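# Load six cart bottles into the fridge, close door

## Task

Move all six bottles from the cart into the refrigerator and leave each one standing upright, then close the refrigerator door completely. The task fails if a glass bottle drops any real distance, if the door is slammed while opening or closing, or if the robot topples or ends up leaning. At the end, release the gripper and move the robot away.

## Robot and tools

ROBOT. TidyBot++: a single 7-joint arm with a two-finger gripper, mounted on a four-caster mobile base (0.54 m long, 0.50 m wide, 0.38 m tall). The shoulder sits 0.12 m ahead of the base centre and 0.68 m up. Link lengths: upper arm 0.42 m, forearm 0.31 m, wrist to hand point 0.31 m. It starts folded with the hand pointing down; folded, the hand reaches up to 0.08 m beyond the base front and the elbow up to 1.15 m high. Cameras: base_camera (pinhole, 644x364) and wrist_camera (fisheye, 644x476, sees along the hand).

FRAMES. Base frame: origin on the floor below the base centre, x forward, y left, z up, metres. hand_pose and hand_target are in this frame and give the point between the finger pads; the hand's own z axis runs along the fingers, and the fingers close along its y axis. Odometry frame is the base frame as it stood at scene start; base_odometry counts wheel rotation only, so slip shows as motion, and heading (rad, -3.142 to 3.142) is positive to the left. base_tilt is in degrees, positive when leaning forward or right.

TOOL move. Optional keys:
- base: object with any of translate_m (forward +), strafe_m (left +), rotate_rad (counter-clockwise from above +). These are offsets from where the base was last reported, measured along its axes at command start. Ranges: translate_m and strafe_m -2 to 2 m, rotate_rad -6.3 to 6.3 rad.
- joints: absolute targets by name. joint_1_rad (any angle; positive turns the arm clockwise from above, opposite to heading), joint_2_rad -2.249 to 2.249 (shoulder, 0 is upright, positive leans forward), joint_3_rad (any angle), joint_4_rad -2.579 to 2.579 (elbow; with joint_3 at 3.14, negative folds forward), joint_5_rad (any angle), joint_6_rad -2.099 to 2.099 (wrist; negative bends hand forward with joint_3 3.14, joint_5 0), joint_7_rad (any angle; hand down, positive is CCW from above, 1.57 makes fingers open left/right). gripper_pos 0 (open, about 85 mm gap) to 1 (closed); gap is about 85 x (1 - gripper_pos) mm. Unlimited joints go the short way round, so send steps below half a turn.
- target: one list of seven numbers [x, y, z, qw, qx, qy, qz], an absolute hand pose in the base frame, metres and unit quaternion. With target, joints may only contain gripper_pos.
- speeds: caps for this action only: translate_m/strafe_m 0.05 to 0.5 m/s (name just one when both are used), rotate_rad 0.1 to 1.57 rad/s.
- cameras: list of base_camera, wrist_camera or all; [] for none; omitted means all.
- blocking: true/omitted waits until everything rests; false returns within about 0.5 s while motion continues. A later move overrides only the parts it names.
A move with no action just reports state and images. Unknown keys make a call invalid; out-of-range values get it refused, and a refusal or an unrequested stop cancels the rest of the reply's move/wait/finished_scene calls.

TOOL wait: seconds 0 to 10; returns early once running moves settle. wait(0) shows an unblocked move under "earlier move".
TOOL stop: brakes all running motions; braked parts hold and may keep pressing on contacts.
TOOL zoom_image: camera plus region [x0, y0, x1, y1] in pixels of that camera's latest image, at most 504x504.
TOOL finished_scene: scene (integer 1 to 2) ends the current scene irreversibly; the goal must hold without the robot.

RESULT LINES. "move": done, or the worst status. base_status, joint_status, hand_status: moving, done, off_target (rested away from target, may still push), stopped, contact_stop, time_out (base moves end after 14 s; unreachable targets wander up to 10 s), not_followed, torque_fault, limit_stop_at_motor_heat. "joint command not followed" / "pose unreachable" with "cause:" mean a self-collision check withheld arm targets (the gripper still acts). on_its_own lists uncommanded behaviour. motor_effort: percent of max torque per motor, peak in brackets, offset and noisy. hand_target: hand position if joints reached targets. "pictures" gives the image order. ARM HIT, MOTOR HOT, OVER-TEMPERATURE FAULT are warnings. Gripper done at 1 means nothing held; off_target at a partial reading means an object is gripped.

ACCURACY. Hand targets usually end within ~3 cm; correct by adding (wanted - hand_pose) to the last target. For joints, resend last command + (wanted - read). To keep a loaded hand still, resend hand_target, never hand_pose. Loads make the arm sag; never command a holding joint to its current reading. Closed fingertips reach ~20 mm past the hand point. When a carried object lands, hand_pose stops dropping while commands go lower. Straight-down hand reaches at most ~0.94 m high, and only near the base. Low forward-pointing targets close to the base can miss or ram the base; no check prevents arm-base contact.

AVOID. The arm does not steer around obstacles and keeps pushing when blocked. Snagging the arm above ~0.6 m while driving, stretching far over nearby furniture, swinging a stretched arm sideways or pushing/pulling horizontally with a raised hand can tip the robot; retract or back off to recover. Driving the arm into things can cause a torque fault (joints 1-4 104.5 N m, 5-7 51.3 N m), freezing the arm 10 s. Long holding or stretching heats motors. Move doors slowly, place bottles gently before opening, don't crush grips on resting objects, and don't release moving items. The simulation keeps running while you think, and a loose object may occasionally be nudged.

Each tool is called after "Call:" as name([rows], argument=value, ...), one row to a line, values as JSON.

## Session

Call:
move()

Scene clock: 0.00 s.
base_odometry: x=+0.000 y=+0.000 heading=+0.000
base_tilt: forward=-0.2 right=-0.1
base_status: not commanded
joint_positions: joint_1_rad=+0.008 joint_2_rad=-0.334 joint_3_rad=+3.169 joint_4_rad=-2.551 joint_5_rad=+0.020 joint_6_rad=-0.853 joint_7_rad=+1.548 gripper_pos=+0.000
joint_status: not commanded
motor_effort: joint_1_rad=+0 joint_2_rad=-2 joint_3_rad=+0 joint_4_rad=+14 joint_5_rad=-1 joint_6_rad=+1 joint_7_rad=+0
hand_pose: x=+0.2544 y=-0.0071 z=+0.5796 quat_wxyz=(+0.004, +0.999, -0.022, +0.036) (m; base frame)
hand_target: x=+0.2543 y=-0.0071 z=+0.5796 quat_wxyz=(+0.004, +0.999, -0.022, +0.035) (m; base frame)
hand_status: not commanded
pictures: base_camera, wrist_camera

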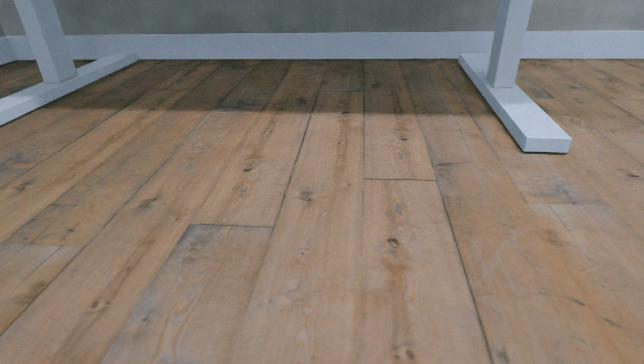

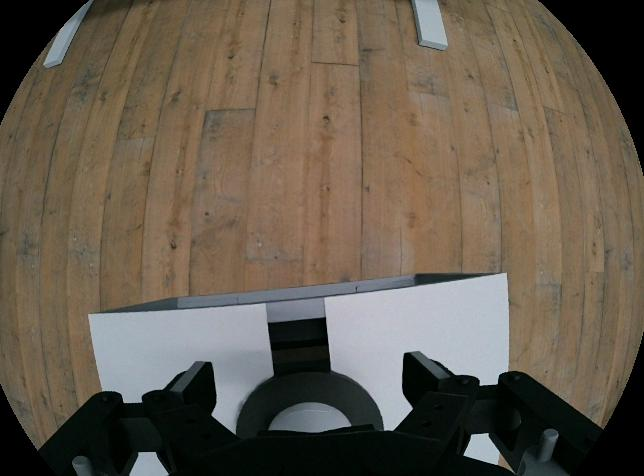

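Call:
move(joints={"joint_6_rad": 0.55})

Call:
move(base={"rotate_rad": 1.2})

Call:
move(base={"rotate_rad": 1.2})

Call:
move(base={"rotate_rad": 1.2})

Call:
move(base={"rotate_rad": 1.2})

Scene clock: 16.93 s.
move: done
base_odometry: x=+0.000 y=+0.000 heading=+0.000
base_tilt: forward=-0.1 right=-0.1
base_status: not commanded
joint_positions: joint_1_rad=+0.008 joint_2_rad=-0.334 joint_3_rad=+3.169 joint_4_rad=-2.548 joint_5_rad=+0.020 joint_6_rad=+0.506 joint_7_rad=+1.548 gripper_pos=+0.000
joint_status: all done
motor_effort: joint_1_rad=-1(1) joint_2_rad=-8(8) joint_3_rad=+0(1) joint_4_rad=+19(20) joint_5_rad=-1(1) joint_6_rad=+9(10) joint_7_rad=+0(0)
hand_pose: x=+0.5412 y=-0.0114 z=+0.8484 quat_wxyz=(+0.002, +0.754, -0.014, +0.657) (m; base frame)
hand_target: x=+0.5421 y=-0.0113 z=+0.8601 quat_wxyz=(+0.002, +0.740, -0.014, +0.672) (m; base frame)
hand_status: not commanded
pictures: base_camera, wrist_camera

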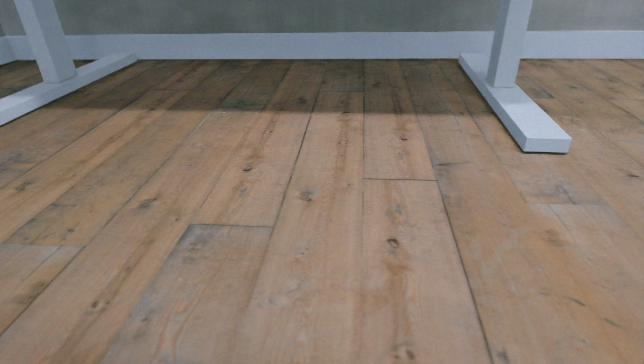

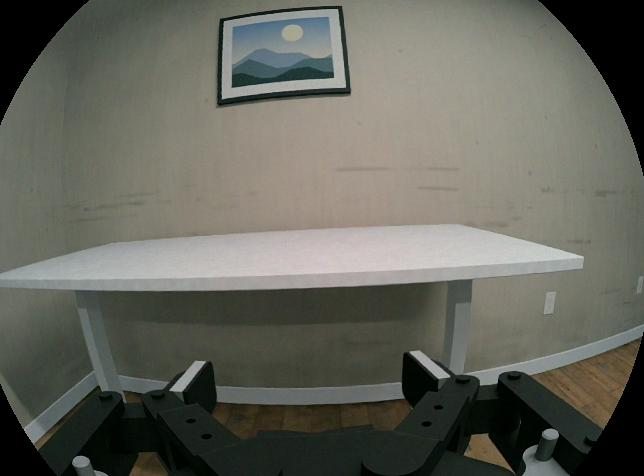

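Scene clock: 18.97 s.
move: done
base_odometry: x=+0.000 y=+0.000 heading=+1.200
base_tilt: forward=-0.1 right=-0.1
base_status: done
joint_positions: joint_1_rad=+0.008 joint_2_rad=-0.334 joint_3_rad=+3.169 joint_4_rad=-2.548 joint_5_rad=+0.020 joint_6_rad=+0.507 joint_7_rad=+1.548 gripper_pos=+0.000
joint_status: not commanded
motor_effort: joint_1_rad=+0(2) joint_2_rad=-8(9) joint_3_rad=+0(1) joint_4_rad=+19(20) joint_5_rad=-1(2) joint_6_rad=+9(10) joint_7_rad=+0(1)
hand_pose: x=+0.5412 y=-0.0113 z=+0.8485 quat_wxyz=(+0.002, +0.754, -0.014, +0.657) (m; base frame)
hand_target: x=+0.5421 y=-0.0113 z=+0.8601 quat_wxyz=(+0.002, +0.740, -0.014, +0.672) (m; base frame)
hand_status: not commanded
pictures: base_camera, wrist_camera

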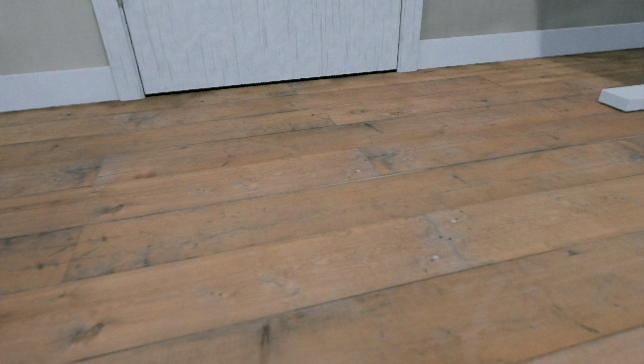

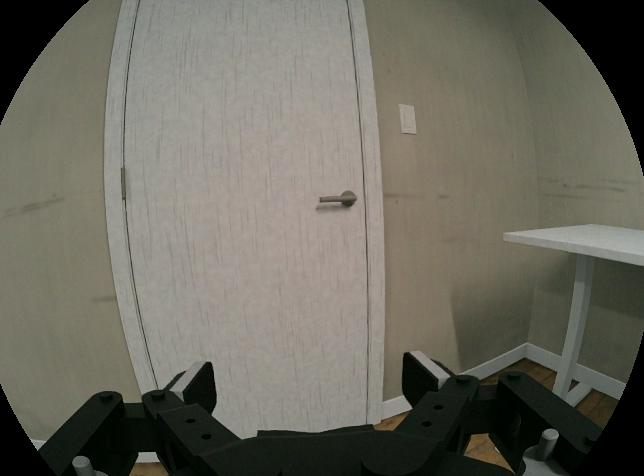

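Scene clock: 21.00 s.
move: done
base_odometry: x=+0.000 y=+0.000 heading=+2.399
base_tilt: forward=-0.1 right=-0.1
base_status: done
joint_positions: joint_1_rad=+0.008 joint_2_rad=-0.334 joint_3_rad=+3.169 joint_4_rad=-2.548 joint_5_rad=+0.020 joint_6_rad=+0.507 joint_7_rad=+1.548 gripper_pos=+0.000
joint_status: not commanded
motor_effort: joint_1_rad=-1(2) joint_2_rad=-7(9) joint_3_rad=+0(2) joint_4_rad=+19(20) joint_5_rad=-1(2) joint_6_rad=+9(10) joint_7_rad=+0(1)
hand_pose: x=+0.5412 y=-0.0113 z=+0.8485 quat_wxyz=(+0.002, +0.754, -0.014, +0.657) (m; base frame)
hand_target: x=+0.5421 y=-0.0113 z=+0.8601 quat_wxyz=(+0.002, +0.740, -0.014, +0.672) (m; base frame)
hand_status: not commanded
pictures: base_camera, wrist_camera

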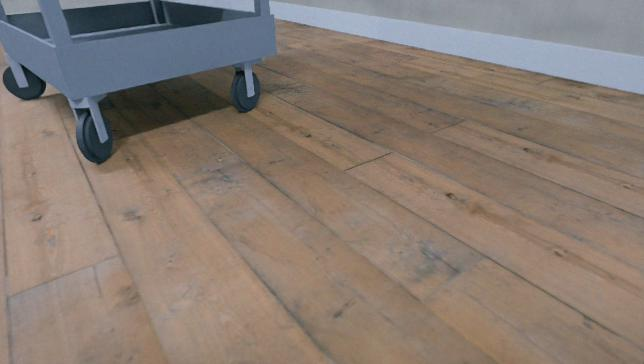

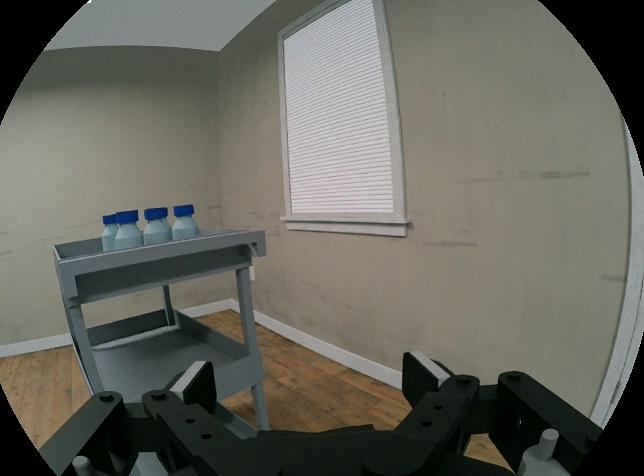

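Scene clock: 23.03 s.
move: done
base_odometry: x=+0.000 y=+0.000 heading=-2.684
base_tilt: forward=-0.1 right=-0.1
base_status: done
joint_positions: joint_1_rad=+0.008 joint_2_rad=-0.334 joint_3_rad=+3.169 joint_4_rad=-2.548 joint_5_rad=+0.020 joint_6_rad=+0.507 joint_7_rad=+1.548 gripper_pos=+0.000
joint_status: not commanded
motor_effort: joint_1_rad=+0(2) joint_2_rad=-8(9) joint_3_rad=+0(2) joint_4_rad=+19(20) joint_5_rad=-1(2) joint_6_rad=+9(10) joint_7_rad=+0(0)
hand_pose: x=+0.5412 y=-0.0113 z=+0.8485 quat_wxyz=(+0.002, +0.754, -0.014, +0.657) (m; base frame)
hand_target: x=+0.5421 y=-0.0113 z=+0.8601 quat_wxyz=(+0.002, +0.740, -0.014, +0.672) (m; base frame)
hand_status: not commanded
pictures: base_camera, wrist_camera

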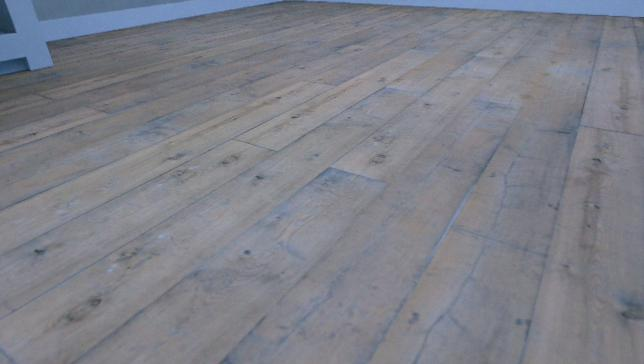

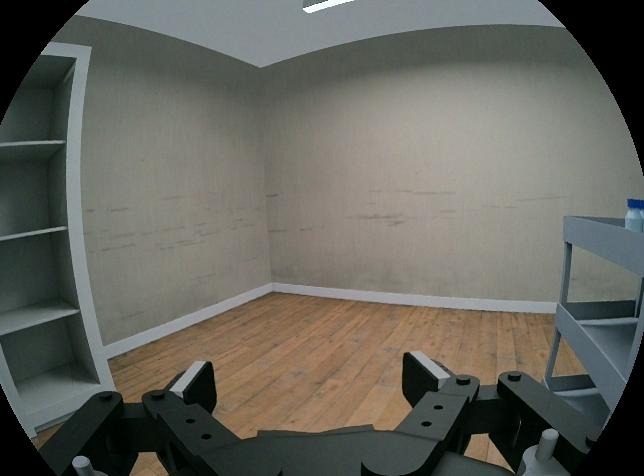

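Scene clock: 25.07 s.
move: done
base_odometry: x=+0.000 y=+0.000 heading=-1.484
base_tilt: forward=-0.1 right=-0.1
base_status: done
joint_positions: joint_1_rad=+0.008 joint_2_rad=-0.334 joint_3_rad=+3.169 joint_4_rad=-2.548 joint_5_rad=+0.020 joint_6_rad=+0.507 joint_7_rad=+1.548 gripper_pos=+0.000
joint_status: not commanded
motor_effort: joint_1_rad=+0(2) joint_2_rad=-8(9) joint_3_rad=+0(2) joint_4_rad=+19(20) joint_5_rad=-1(2) joint_6_rad=+9(10) joint_7_rad=+0(1)
hand_pose: x=+0.5412 y=-0.0113 z=+0.8485 quat_wxyz=(+0.002, +0.754, -0.014, +0.657) (m; base frame)
hand_target: x=+0.5421 y=-0.0113 z=+0.8601 quat_wxyz=(+0.002, +0.740, -0.014, +0.672) (m; base frame)
hand_status: not commanded
pictures: base_camera, wrist_camera

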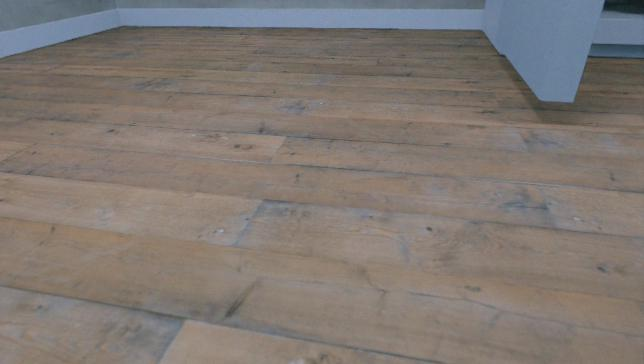

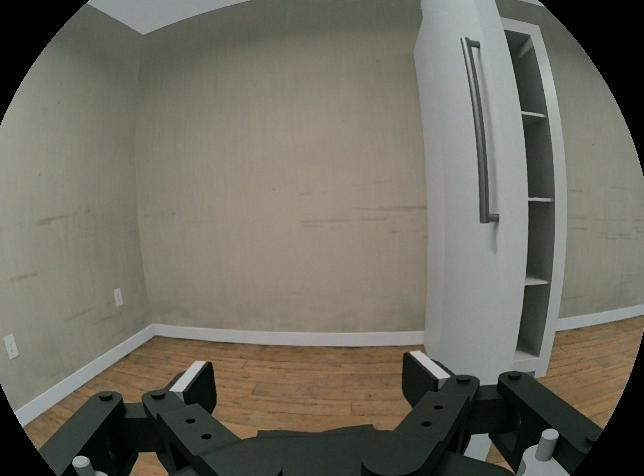

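Call:
move(base={"rotate_rad": -0.45})

Call:
move(base={"rotate_rad": -1.4})

Scene clock: 32.40 s.
move: done
base_odometry: x=+0.000 y=+0.000 heading=-1.933
base_tilt: forward=-0.1 right=-0.1
base_status: done
joint_positions: joint_1_rad=+0.008 joint_2_rad=-0.334 joint_3_rad=+3.169 joint_4_rad=-2.548 joint_5_rad=+0.020 joint_6_rad=+0.507 joint_7_rad=+1.548 gripper_pos=+0.000
joint_status: not commanded
motor_effort: joint_1_rad=-1(1) joint_2_rad=-7(8) joint_3_rad=+0(2) joint_4_rad=+19(20) joint_5_rad=-1(2) joint_6_rad=+9(10) joint_7_rad=+0(1)
hand_pose: x=+0.5412 y=-0.0113 z=+0.8486 quat_wxyz=(+0.002, +0.753, -0.014, +0.657) (m; base frame)
hand_target: x=+0.5421 y=-0.0113 z=+0.8601 quat_wxyz=(+0.002, +0.740, -0.014, +0.672) (m; base frame)
hand_status: not commanded
pictures: base_camera, wrist_camera

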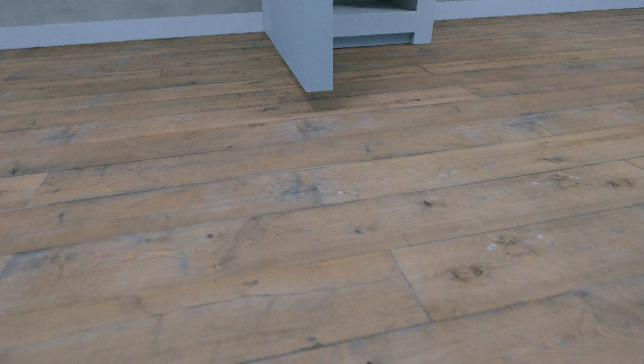

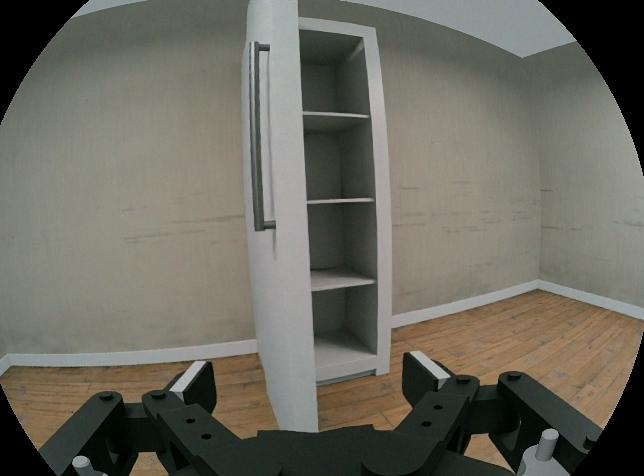

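Scene clock: 34.73 s.
move: done
base_odometry: x=+0.000 y=+0.000 heading=+2.950
base_tilt: forward=-0.1 right=-0.1
base_status: done
joint_positions: joint_1_rad=+0.008 joint_2_rad=-0.334 joint_3_rad=+3.169 joint_4_rad=-2.548 joint_5_rad=+0.020 joint_6_rad=+0.508 joint_7_rad=+1.548 gripper_pos=+0.000
joint_status: not commanded
motor_effort: joint_1_rad=+0(2) joint_2_rad=-8(9) joint_3_rad=+0(2) joint_4_rad=+19(20) joint_5_rad=-1(2) joint_6_rad=+8(10) joint_7_rad=+0(0)
hand_pose: x=+0.5412 y=-0.0113 z=+0.8487 quat_wxyz=(+0.002, +0.753, -0.014, +0.657) (m; base frame)
hand_target: x=+0.5421 y=-0.0113 z=+0.8601 quat_wxyz=(+0.002, +0.740, -0.014, +0.672) (m; base frame)
hand_status: not commanded
pictures: base_camera, wrist_camera

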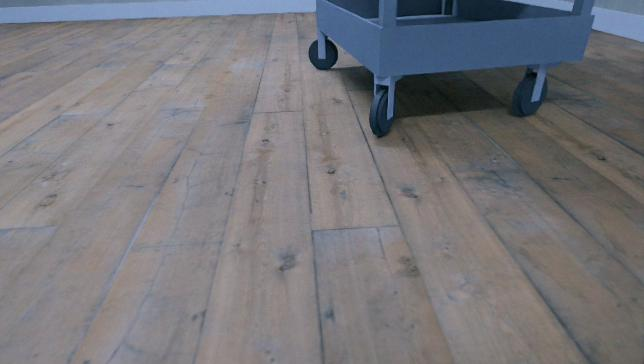

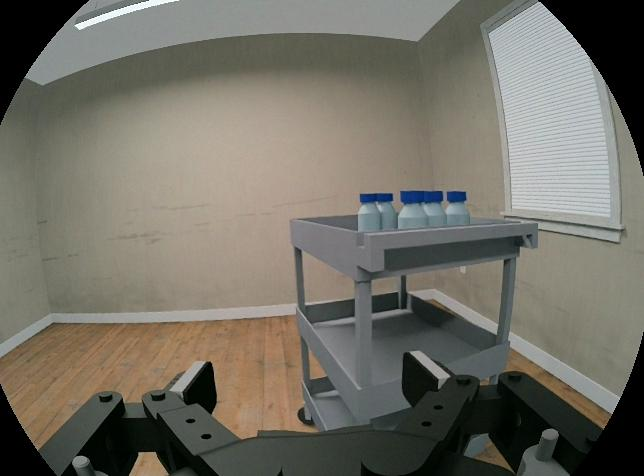

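Call:
zoom_image(camera="wrist_camera", region=[280, 170, 540, 300])

Scaled by 1.938.

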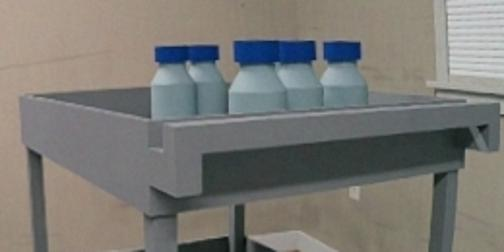

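Call:
move(base={"translate_m": 0.55, "strafe_m": -0.7, "rotate_rad": 0.285})

Scene clock: 103.67 s.
move: done
base_odometry: x=-0.407 y=+0.792 heading=-3.048
base_tilt: forward=-0.1 right=-0.1
base_status: done
joint_positions: joint_1_rad=+0.002 joint_2_rad=-0.344 joint_3_rad=+3.162 joint_4_rad=-2.555 joint_5_rad=+0.021 joint_6_rad=+0.510 joint_7_rad=+1.548 gripper_pos=+0.000
joint_status: not commanded
motor_effort: joint_1_rad=-1(5) joint_2_rad=-7(9) joint_3_rad=-1(7) joint_4_rad=+20(28) joint_5_rad=-1(4) joint_6_rad=+9(11) joint_7_rad=+0(1)
hand_pose: x=+0.5381 y=-0.0056 z=+0.8501 quat_wxyz=(-0.001, +0.751, -0.009, +0.660) (m; base frame)
hand_target: x=+0.5421 y=-0.0113 z=+0.8601 quat_wxyz=(+0.002, +0.740, -0.014, +0.672) (m; base frame)
hand_status: not commanded
pictures: base_camera, wrist_camera

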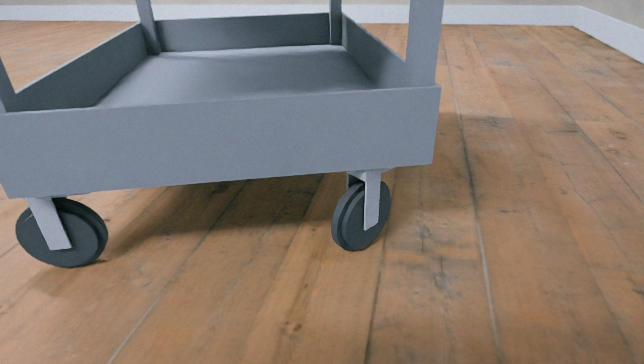

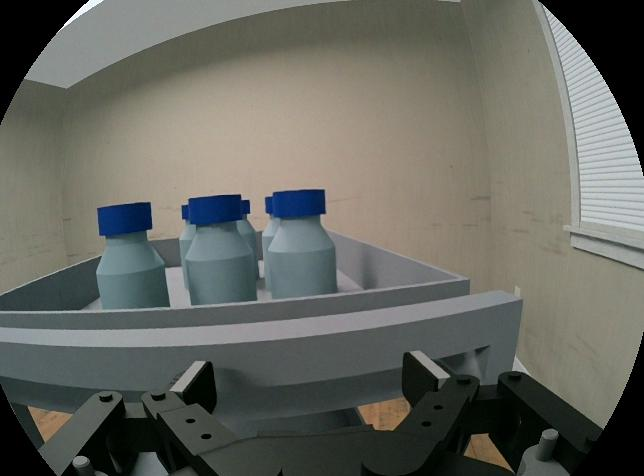

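Call:
move(base={"rotate_rad": 0.074}, joints={"joint_1_rad": 0, "joint_2_rad": -0.6, "joint_3_rad": 3.1416, "joint_4_rad": -1.3, "joint_5_rad": 0, "joint_6_rad": -1.6, "joint_7_rad": 1.57})

Scene clock: 140.67 s.
move: done
base_odometry: x=-0.407 y=+0.792 heading=-2.974
base_tilt: forward=-0.1 right=-0.1
base_status: done
joint_positions: joint_1_rad=+0.002 joint_2_rad=-0.581 joint_3_rad=+3.162 joint_4_rad=-1.310 joint_5_rad=+0.021 joint_6_rad=-1.555 joint_7_rad=+1.548 gripper_pos=+0.000
joint_status: all done
motor_effort: joint_1_rad=+0(3) joint_2_rad=+5(10) joint_3_rad=+0(3) joint_4_rad=+16(26) joint_5_rad=-1(2) joint_6_rad=+7(11) joint_7_rad=+0(1)
hand_pose: x=+0.3329 y=-0.0135 z=+1.0643 quat_wxyz=(+0.004, +0.909, -0.026, +0.415) (m; base frame)
hand_target: x=+0.3161 y=+0.0013 z=+1.0621 quat_wxyz=(+0.000, +0.913, +0.000, +0.408) (m; base frame)
hand_status: not commanded
pictures: base_camera, wrist_camera

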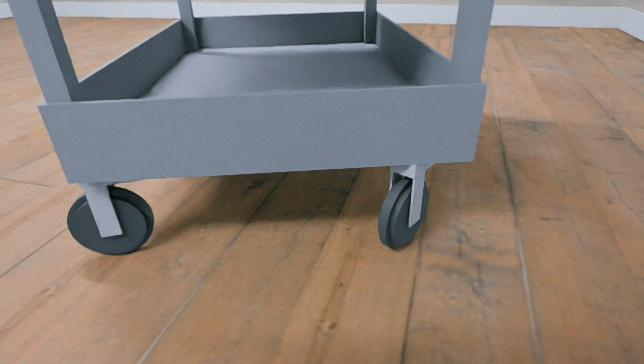

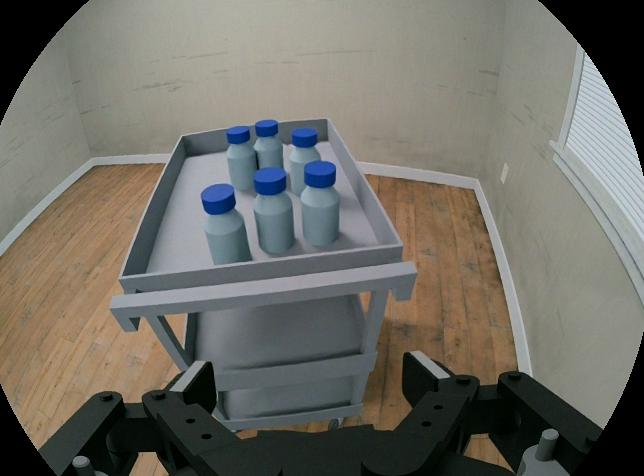

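Call:
move(joints={"joint_1_rad": -0.005, "joint_2_rad": -0.435, "joint_3_rad": 3.12, "joint_4_rad": -2.12, "joint_5_rad": -0.02, "joint_6_rad": -0.21, "joint_7_rad": 1.59})

Scene clock: 310.20 s.
move: done
base_odometry: x=-0.407 y=+0.792 heading=-2.974
base_tilt: forward=-0.1 right=-0.1
base_status: not commanded
joint_positions: joint_1_rad=+0.002 joint_2_rad=-0.460 joint_3_rad=+3.141 joint_4_rad=-2.096 joint_5_rad=+0.021 joint_6_rad=-0.257 joint_7_rad=+1.548 gripper_pos=+0.000
joint_status: all done
motor_effort: joint_1_rad=-1(2) joint_2_rad=-6(7) joint_3_rad=+0(1) joint_4_rad=+22(24) joint_5_rad=-1(2) joint_6_rad=+8(9) joint_7_rad=+0(1)
hand_pose: x=+0.5412 y=-0.0008 z=+0.9395 quat_wxyz=(+0.002, +0.811, -0.003, +0.584) (m; base frame)
hand_target: x=+0.5486 y=+0.0155 z=+0.9282 quat_wxyz=(-0.005, +0.812, +0.014, +0.584) (m; base frame)
hand_status: not commanded
pictures: base_camera, wrist_camera

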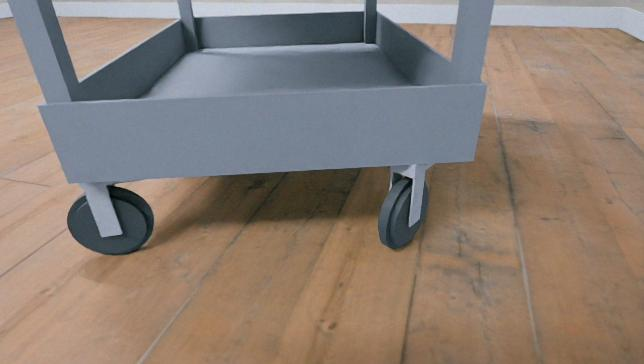

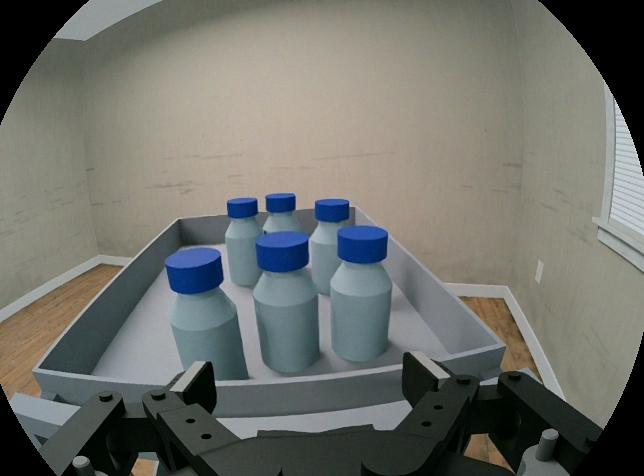

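Call:
move(base={"strafe_m": -0.055, "translate_m": 0.12}, joints={"joint_2_rad": -0.405})

Scene clock: 328.77 s.
move: done
base_odometry: x=-0.535 y=+0.826 heading=-2.973
base_tilt: forward=-0.1 right=-0.1
base_status: done
joint_positions: joint_1_rad=+0.002 joint_2_rad=-0.420 joint_3_rad=+3.137 joint_4_rad=-2.098 joint_5_rad=+0.021 joint_6_rad=-0.251 joint_7_rad=+1.548 gripper_pos=+0.000
joint_status: all done
motor_effort: joint_1_rad=+0(1) joint_2_rad=-8(10) joint_3_rad=+0(1) joint_4_rad=+22(23) joint_5_rad=-1(1) joint_6_rad=+8(9) joint_7_rad=+0(1)
hand_pose: x=+0.5515 y=+0.0012 z=+0.9229 quat_wxyz=(+0.002, +0.822, -0.001, +0.570) (m; base frame)
hand_target: x=+0.5558 y=+0.0155 z=+0.9152 quat_wxyz=(-0.005, +0.821, +0.014, +0.571) (m; base frame)
hand_status: not commanded
pictures: base_camera, wrist_camera

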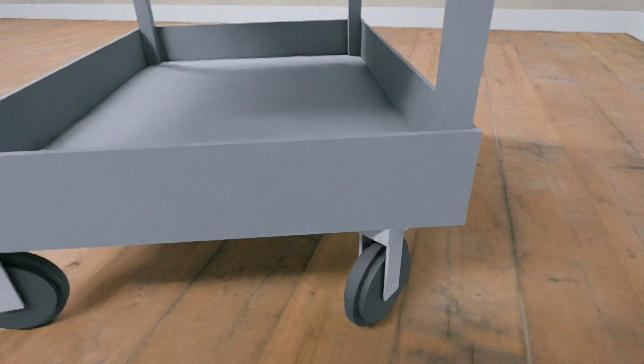

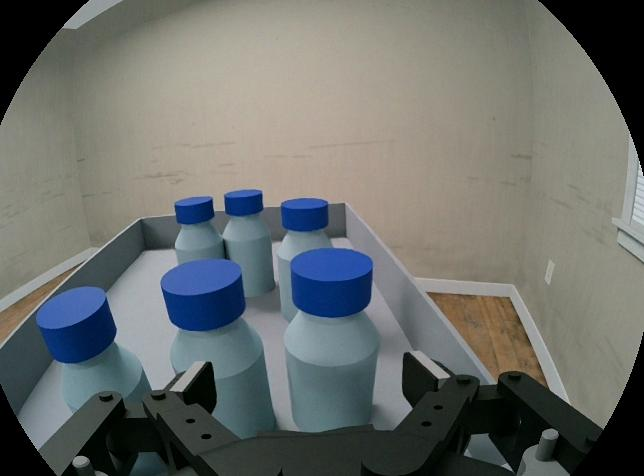

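Call:
move(base={"strafe_m": -0.014, "translate_m": 0.05}, joints={"gripper_pos": 0.13})

Scene clock: 345.70 s.
move: done
base_odometry: x=-0.586 y=+0.832 heading=-2.973
base_tilt: forward=-0.1 right=-0.1
base_status: done
joint_positions: joint_1_rad=+0.002 joint_2_rad=-0.413 joint_3_rad=+3.136 joint_4_rad=-2.098 joint_5_rad=+0.021 joint_6_rad=-0.250 joint_7_rad=+1.548 gripper_pos=+0.130
joint_status: all done
motor_effort: joint_1_rad=-1(1) joint_2_rad=-8(10) joint_3_rad=+0(1) joint_4_rad=+23(23) joint_5_rad=-1(1) joint_6_rad=+8(9) joint_7_rad=+0(1)
hand_pose: x=+0.5531 y=+0.0014 z=+0.9202 quat_wxyz=(+0.001, +0.824, -0.001, +0.567) (m; base frame)
hand_target: x=+0.5558 y=+0.0155 z=+0.9152 quat_wxyz=(-0.005, +0.821, +0.014, +0.571) (m; base frame)
hand_status: not commanded
pictures: base_camera, wrist_camera

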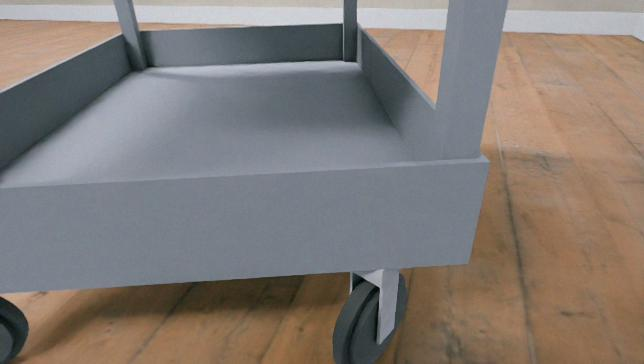

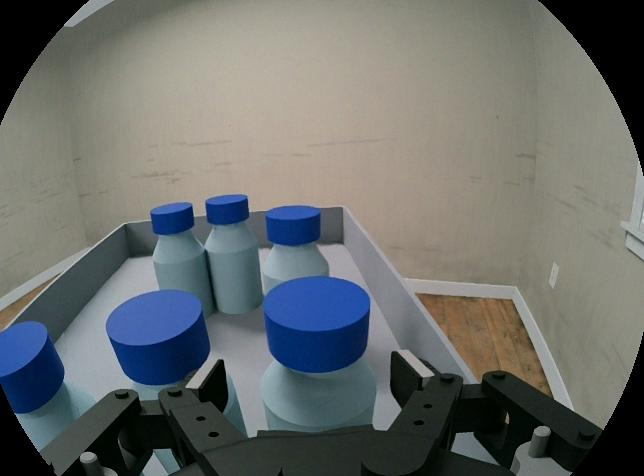

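Call:
move(base={"strafe_m": -0.005, "translate_m": 0.052}, speeds={"translate_m": 0.1})

Scene clock: 423.90 s.
move: done
base_odometry: x=-0.639 y=+0.828 heading=-2.974
base_tilt: forward=-0.1 right=-0.1
base_status: done
joint_positions: joint_1_rad=+0.002 joint_2_rad=-0.413 joint_3_rad=+3.136 joint_4_rad=-2.098 joint_5_rad=+0.021 joint_6_rad=-0.250 joint_7_rad=+1.548 gripper_pos=+0.130
joint_status: not commanded
motor_effort: joint_1_rad=-1(1) joint_2_rad=-7(10) joint_3_rad=+0(1) joint_4_rad=+23(23) joint_5_rad=-1(1) joint_6_rad=+8(9) joint_7_rad=+0(0)
hand_pose: x=+0.5533 y=+0.0014 z=+0.9201 quat_wxyz=(+0.001, +0.824, -0.001, +0.567) (m; base frame)
hand_target: x=+0.5558 y=+0.0155 z=+0.9152 quat_wxyz=(-0.005, +0.821, +0.014, +0.571) (m; base frame)
hand_status: not commanded
pictures: base_camera, wrist_camera

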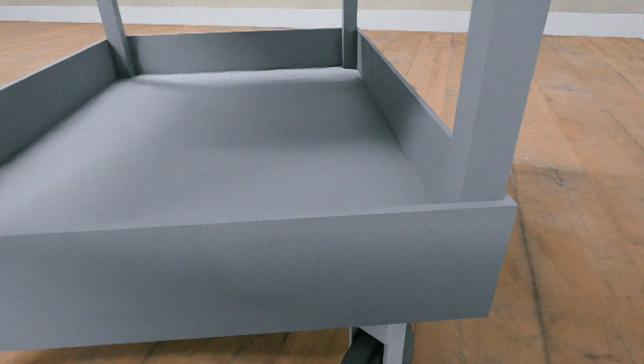

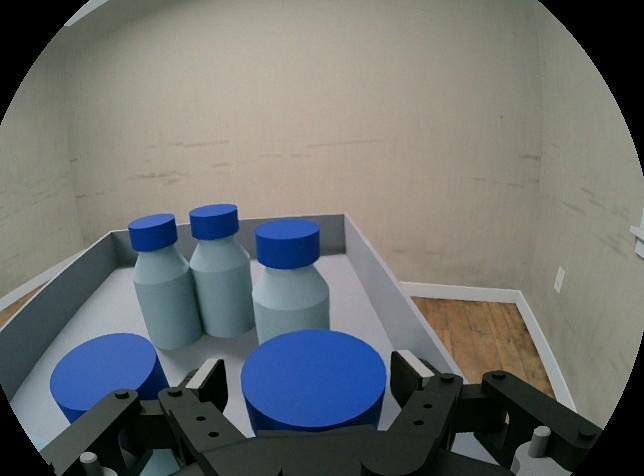

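Call:
move(base={"strafe_m": -0.002, "translate_m": 0.012}, speeds={"translate_m": 0.1}, cameras=["wrist_camera"])

Call:
move(joints={"gripper_pos": 0.55}, cameras=["wrist_camera"])

Scene clock: 437.27 s.
move: done
base_odometry: x=-0.651 y=+0.828 heading=-2.974
base_tilt: forward=-0.1 right=-0.1
base_status: done
joint_positions: joint_1_rad=+0.002 joint_2_rad=-0.409 joint_3_rad=+3.136 joint_4_rad=-2.099 joint_5_rad=+0.021 joint_6_rad=-0.249 joint_7_rad=+1.548 gripper_pos=+0.130
joint_status: not commanded
motor_effort: joint_1_rad=-1(1) joint_2_rad=-7(11) joint_3_rad=+0(1) joint_4_rad=+23(23) joint_5_rad=-1(1) joint_6_rad=+8(9) joint_7_rad=+0(0)
hand_pose: x=+0.5541 y=+0.0014 z=+0.9188 quat_wxyz=(+0.001, +0.824, -0.001, +0.566) (m; base frame)
hand_target: x=+0.5558 y=+0.0155 z=+0.9152 quat_wxyz=(-0.005, +0.821, +0.014, +0.571) (m; base frame)
hand_status: not commanded
pictures: wrist_camera

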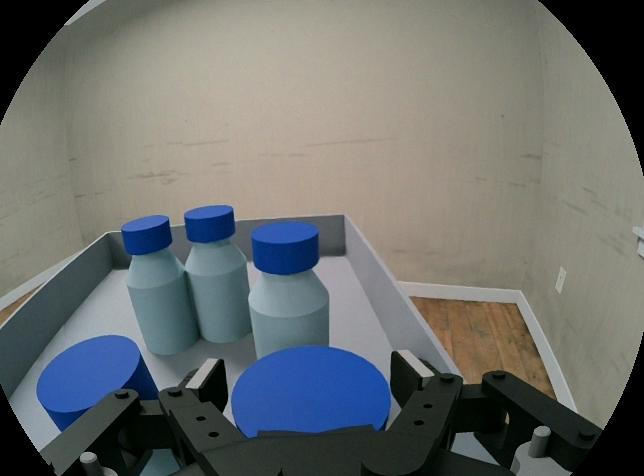

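Scene clock: 438.03 s.
move: off_target
base_odometry: x=-0.651 y=+0.828 heading=-2.974
base_tilt: forward=-0.1 right=-0.1
base_status: not commanded
joint_positions: joint_1_rad=+0.002 joint_2_rad=-0.409 joint_3_rad=+3.136 joint_4_rad=-2.099 joint_5_rad=+0.021 joint_6_rad=-0.248 joint_7_rad=+1.548 gripper_pos=+0.421
joint_status: gripper_pos off_target (ended at +0.421, target +0.550)
motor_effort: joint_1_rad=-1(1) joint_2_rad=-7(8) joint_3_rad=+0(1) joint_4_rad=+22(22) joint_5_rad=+0(1) joint_6_rad=+8(9) joint_7_rad=+0(1)
hand_pose: x=+0.5542 y=+0.0014 z=+0.9191 quat_wxyz=(+0.001, +0.824, -0.001, +0.566) (m; base frame)
hand_target: x=+0.5558 y=+0.0155 z=+0.9152 quat_wxyz=(-0.005, +0.821, +0.014, +0.571) (m; base frame)
hand_status: not commanded
pictures: wrist_camera

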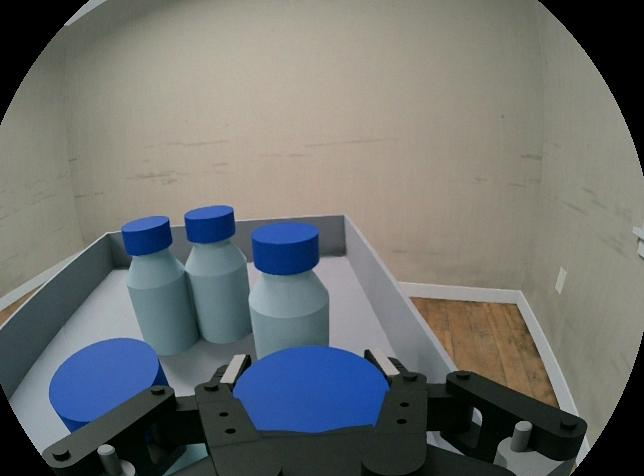

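Call:
move(joints={"joint_2_rad": -0.395, "joint_4_rad": -1.67, "joint_6_rad": -0.635}, cameras=["wrist_camera"])

Scene clock: 452.40 s.
move: done
base_odometry: x=-0.651 y=+0.828 heading=-2.974
base_tilt: forward=-0.1 right=-0.1
base_status: not commanded
joint_positions: joint_1_rad=+0.002 joint_2_rad=-0.399 joint_3_rad=+3.136 joint_4_rad=-1.702 joint_5_rad=+0.021 joint_6_rad=-0.616 joint_7_rad=+1.548 gripper_pos=+0.422
joint_status: all done
motor_effort: joint_1_rad=-1(1) joint_2_rad=-11(14) joint_3_rad=+0(1) joint_4_rad=+27(31) joint_5_rad=-1(1) joint_6_rad=+12(13) joint_7_rad=+0(1)
hand_pose: x=+0.5514 y=-0.0005 z=+1.0463 quat_wxyz=(+0.003, +0.819, -0.004, +0.574) (m; base frame)
hand_target: x=+0.5508 y=+0.0189 z=+1.0581 quat_wxyz=(-0.008, +0.816, +0.017, +0.578) (m; base frame)
hand_status: not commanded
pictures: wrist_camera

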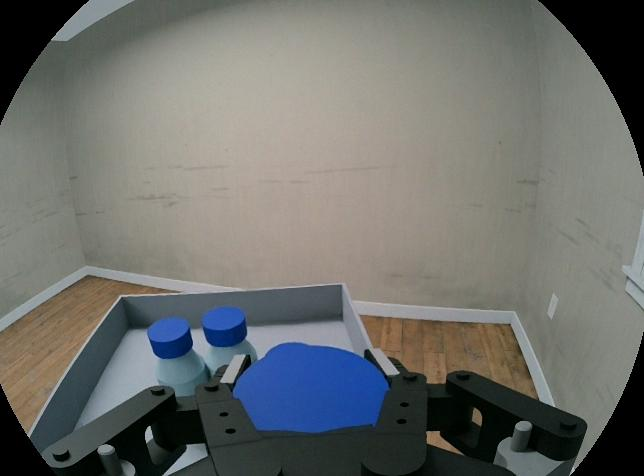

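Call:
move(base={"translate_m": -0.55}, cameras=[])

Call:
move(base={"translate_m": 0.73, "strafe_m": 1.4, "rotate_rad": 1.109})

Scene clock: 471.10 s.
move: done
base_odometry: x=-0.108 y=+0.920 heading=-2.973
base_tilt: forward=-0.1 right=-0.1
base_status: done
joint_positions: joint_1_rad=+0.002 joint_2_rad=-0.388 joint_3_rad=+3.135 joint_4_rad=-1.701 joint_5_rad=+0.021 joint_6_rad=-0.623 joint_7_rad=+1.548 gripper_pos=+0.422
joint_status: not commanded
motor_effort: joint_1_rad=+0(1) joint_2_rad=-12(15) joint_3_rad=+0(1) joint_4_rad=+27(27) joint_5_rad=-1(1) joint_6_rad=+12(14) joint_7_rad=+0(0)
hand_pose: x=+0.5546 y=+0.0004 z=+1.0403 quat_wxyz=(+0.003, +0.824, -0.003, +0.567) (m; base frame)
hand_target: x=+0.5508 y=+0.0189 z=+1.0581 quat_wxyz=(-0.008, +0.816, +0.017, +0.578) (m; base frame)
hand_status: not commanded
pictures: none
No camera images: "cameras" was empty.

Scene clock: 475.83 s.
move: done
base_odometry: x=-0.593 y=-0.582 heading=-1.864
base_tilt: forward=-0.1 right=-0.1
base_status: done
joint_positions: joint_1_rad=+0.001 joint_2_rad=-0.384 joint_3_rad=+3.128 joint_4_rad=-1.700 joint_5_rad=+0.021 joint_6_rad=-0.624 joint_7_rad=+1.548 gripper_pos=+0.422
joint_status: not commanded
motor_effort: joint_1_rad=-1(3) joint_2_rad=-12(15) joint_3_rad=+0(4) joint_4_rad=+27(28) joint_5_rad=-1(2) joint_6_rad=+12(13) joint_7_rad=+0(0)
hand_pose: x=+0.5558 y=+0.0047 z=+1.0387 quat_wxyz=(+0.002, +0.825, +0.001, +0.565) (m; base frame)
hand_target: x=+0.5508 y=+0.0189 z=+1.0581 quat_wxyz=(-0.008, +0.816, +0.017, +0.578) (m; base frame)
hand_status: not commanded
pictures: base_camera, wrist_camera

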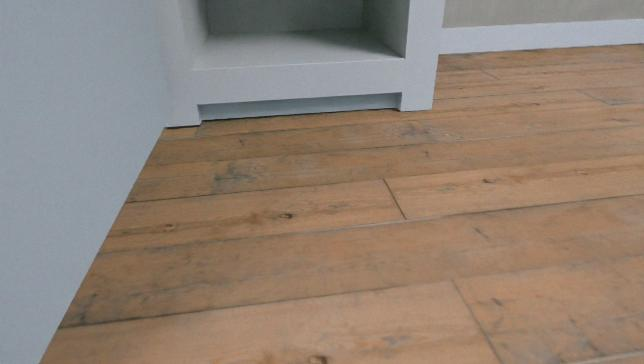

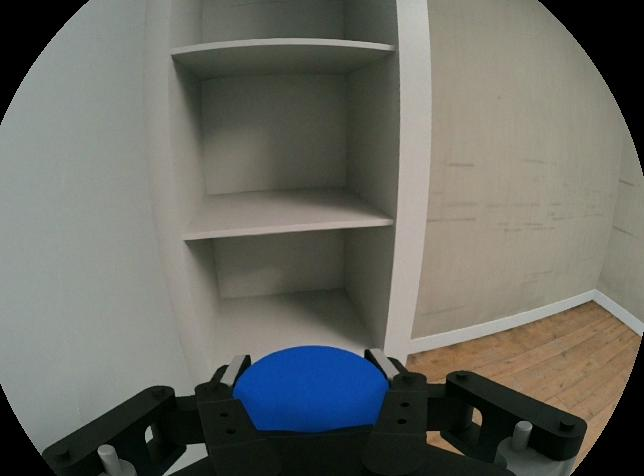

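Call:
move(base={"rotate_rad": 0.16}, joints={"joint_2_rad": 0.036, "joint_4_rad": -1.035, "joint_6_rad": -0.84, "joint_3_rad": 3.12}, cameras=[])

Call:
move(base={"strafe_m": -0.128})

Scene clock: 540.73 s.
move: done
base_odometry: x=-0.593 y=-0.583 heading=-1.703
base_tilt: forward=-0.1 right=-0.1
base_status: done
joint_positions: joint_1_rad=-0.002 joint_2_rad=+0.038 joint_3_rad=+3.122 joint_4_rad=-1.070 joint_5_rad=+0.020 joint_6_rad=-0.821 joint_7_rad=+1.548 gripper_pos=+0.422
joint_status: all done
motor_effort: joint_1_rad=+0(2) joint_2_rad=-28(30) joint_3_rad=+0(3) joint_4_rad=+25(28) joint_5_rad=-1(2) joint_6_rad=+12(14) joint_7_rad=+0(1)
hand_pose: x=+0.7075 y=+0.0093 z=+1.1337 quat_wxyz=(-0.003, +0.822, +0.001, +0.570) (m; base frame)
hand_target: x=+0.7029 y=+0.0211 z=+1.1491 quat_wxyz=(-0.012, +0.816, +0.017, +0.577) (m; base frame)
hand_status: not commanded
pictures: none
No camera images: "cameras" was empty.

Scene clock: 542.13 s.
move: done
base_odometry: x=-0.720 y=-0.566 heading=-1.702
base_tilt: forward=-0.1 right=-0.1
base_status: done
joint_positions: joint_1_rad=+0.000 joint_2_rad=+0.038 joint_3_rad=+3.123 joint_4_rad=-1.069 joint_5_rad=+0.020 joint_6_rad=-0.822 joint_7_rad=+1.548 gripper_pos=+0.422
joint_status: not commanded
motor_effort: joint_1_rad=-1(4) joint_2_rad=-28(30) joint_3_rad=-1(3) joint_4_rad=+25(26) joint_5_rad=-1(2) joint_6_rad=+12(13) joint_7_rad=+0(0)
hand_pose: x=+0.7075 y=+0.0068 z=+1.1337 quat_wxyz=(-0.002, +0.822, -0.001, +0.570) (m; base frame)
hand_target: x=+0.7029 y=+0.0211 z=+1.1491 quat_wxyz=(-0.012, +0.816, +0.017, +0.577) (m; base frame)
hand_status: not commanded
pictures: base_camera, wrist_camera

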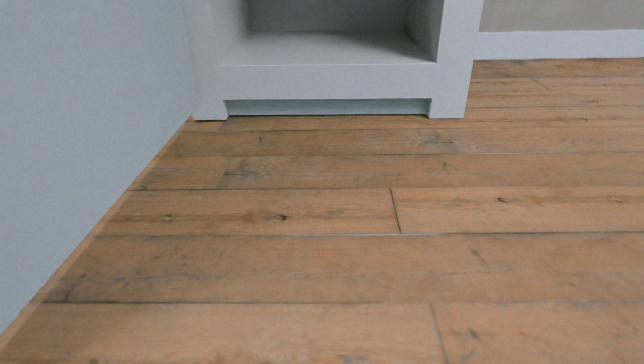

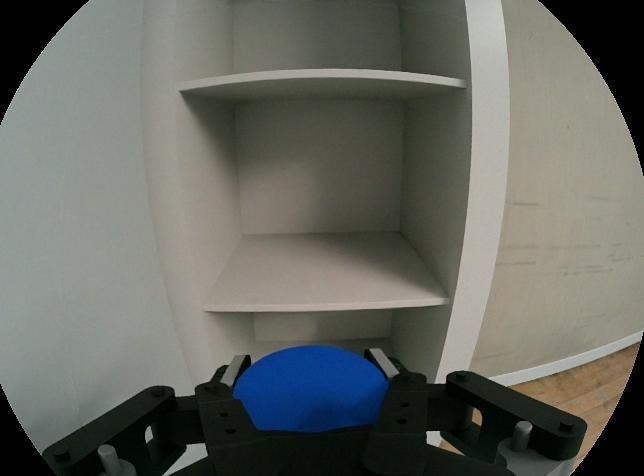

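Call:
move(base={"strafe_m": -0.16, "translate_m": 0.35})

Scene clock: 583.73 s.
move: done
base_odometry: x=-0.925 y=-0.892 heading=-1.703
base_tilt: forward=-0.1 right=-0.1
base_status: done
joint_positions: joint_1_rad=+0.000 joint_2_rad=+0.057 joint_3_rad=+3.123 joint_4_rad=-1.065 joint_5_rad=+0.020 joint_6_rad=-0.826 joint_7_rad=+1.548 gripper_pos=+0.422
joint_status: not commanded
motor_effort: joint_1_rad=-1(2) joint_2_rad=-29(33) joint_3_rad=+0(2) joint_4_rad=+25(26) joint_5_rad=-1(2) joint_6_rad=+12(14) joint_7_rad=+0(1)
hand_pose: x=+0.7152 y=+0.0071 z=+1.1236 quat_wxyz=(-0.002, +0.827, -0.001, +0.562) (m; base frame)
hand_target: x=+0.7029 y=+0.0211 z=+1.1491 quat_wxyz=(-0.012, +0.816, +0.017, +0.577) (m; base frame)
hand_status: not commanded
pictures: base_camera, wrist_camera

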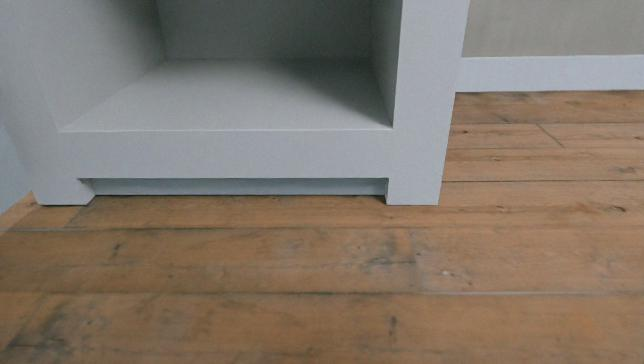

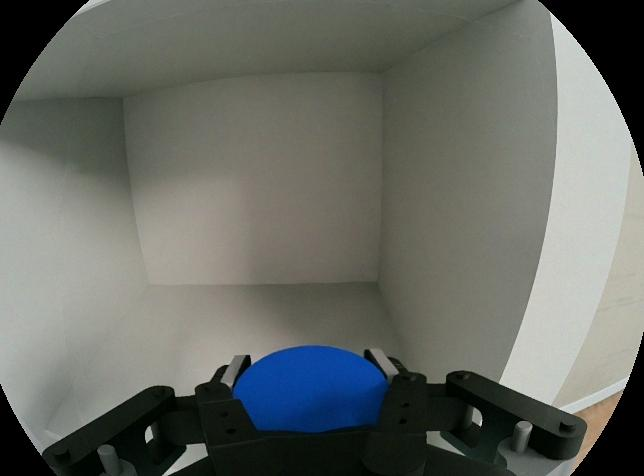

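Call:
move(base={"strafe_m": -0.025, "translate_m": 0.4}, speeds={"translate_m": 0.25})

Scene clock: 605.70 s.
move: done
base_odometry: x=-1.003 y=-1.285 heading=-1.703
base_tilt: forward=-0.1 right=-0.1
base_status: done
joint_positions: joint_1_rad=+0.000 joint_2_rad=+0.057 joint_3_rad=+3.123 joint_4_rad=-1.064 joint_5_rad=+0.020 joint_6_rad=-0.828 joint_7_rad=+1.548 gripper_pos=+0.422
joint_status: not commanded
motor_effort: joint_1_rad=+0(1) joint_2_rad=-29(34) joint_3_rad=+0(1) joint_4_rad=+25(26) joint_5_rad=-1(1) joint_6_rad=+12(13) joint_7_rad=+0(1)
hand_pose: x=+0.7151 y=+0.0071 z=+1.1236 quat_wxyz=(-0.002, +0.827, -0.001, +0.562) (m; base frame)
hand_target: x=+0.7029 y=+0.0211 z=+1.1491 quat_wxyz=(-0.012, +0.816, +0.017, +0.577) (m; base frame)
hand_status: not commanded
pictures: base_camera, wrist_camera

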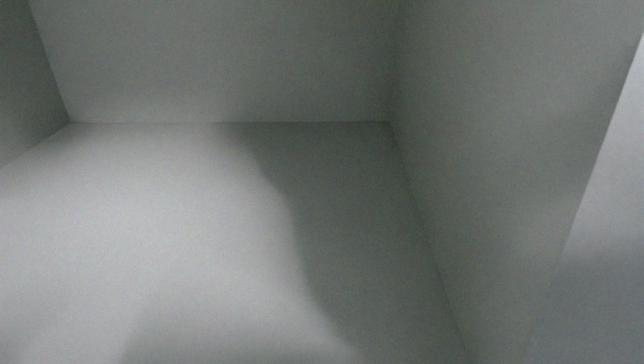

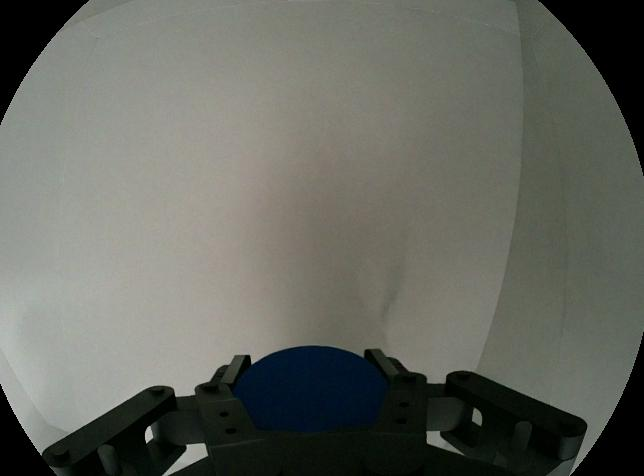

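Call:
move(joints={"joint_2_rad": 0.015, "joint_4_rad": -1.155, "joint_6_rad": -0.745}, cameras=[])

Call:
move(joints={"joint_2_rad": 0.007, "joint_4_rad": -1.198, "joint_6_rad": -0.71}, cameras=["wrist_camera"])

Scene clock: 620.57 s.
move: done
base_odometry: x=-1.003 y=-1.285 heading=-1.703
base_tilt: forward=-0.1 right=-0.1
base_status: not commanded
joint_positions: joint_1_rad=+0.000 joint_2_rad=+0.053 joint_3_rad=+3.123 joint_4_rad=-1.162 joint_5_rad=+0.020 joint_6_rad=-0.804 joint_7_rad=+1.548 gripper_pos=+0.422
joint_status: all done
motor_effort: joint_1_rad=-1(1) joint_2_rad=-30(31) joint_3_rad=-1(1) joint_4_rad=+26(28) joint_5_rad=-1(1) joint_6_rad=+12(13) joint_7_rad=+0(0)
hand_pose: x=+0.7161 y=+0.0073 z=+1.0767 quat_wxyz=(-0.001, +0.847, +0.000, +0.532) (m; base frame)
hand_target: x=+0.7072 y=+0.0211 z=+1.1202 quat_wxyz=(-0.012, +0.818, +0.017, +0.576) (m; base frame)
hand_status: not commanded
pictures: none
No camera images: "cameras" was empty.

Scene clock: 621.27 s.
move: off_target
base_odometry: x=-1.003 y=-1.285 heading=-1.703
base_tilt: forward=-0.1 right=-0.1
base_status: not commanded
joint_positions: joint_1_rad=+0.000 joint_2_rad=+0.047 joint_3_rad=+3.123 joint_4_rad=-1.201 joint_5_rad=+0.020 joint_6_rad=-0.773 joint_7_rad=+1.548 gripper_pos=+0.422
joint_status: joint_2_rad off_target (ended at +0.047, target +0.007); the others done
motor_effort: joint_1_rad=+0(1) joint_2_rad=-29(32) joint_3_rad=-1(1) joint_4_rad=+26(27) joint_5_rad=-1(1) joint_6_rad=+12(13) joint_7_rad=+0(0)
hand_pose: x=+0.7171 y=+0.0075 z=+1.0660 quat_wxyz=(-0.001, +0.847, +0.000, +0.531) (m; base frame)
hand_target: x=+0.7079 y=+0.0210 z=+1.1100 quat_wxyz=(-0.012, +0.818, +0.016, +0.576) (m; base frame)
hand_status: not commanded
pictures: wrist_camera

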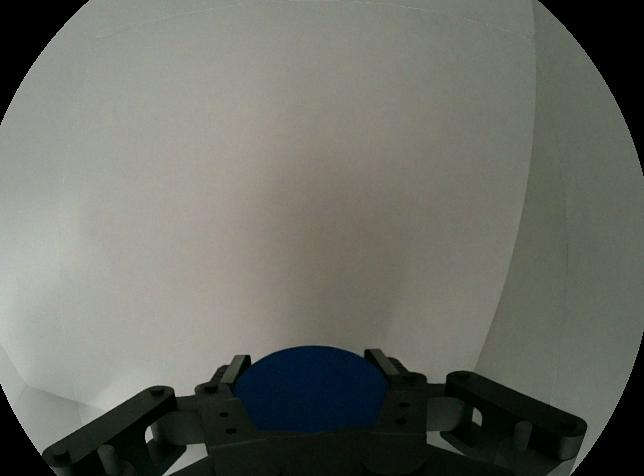

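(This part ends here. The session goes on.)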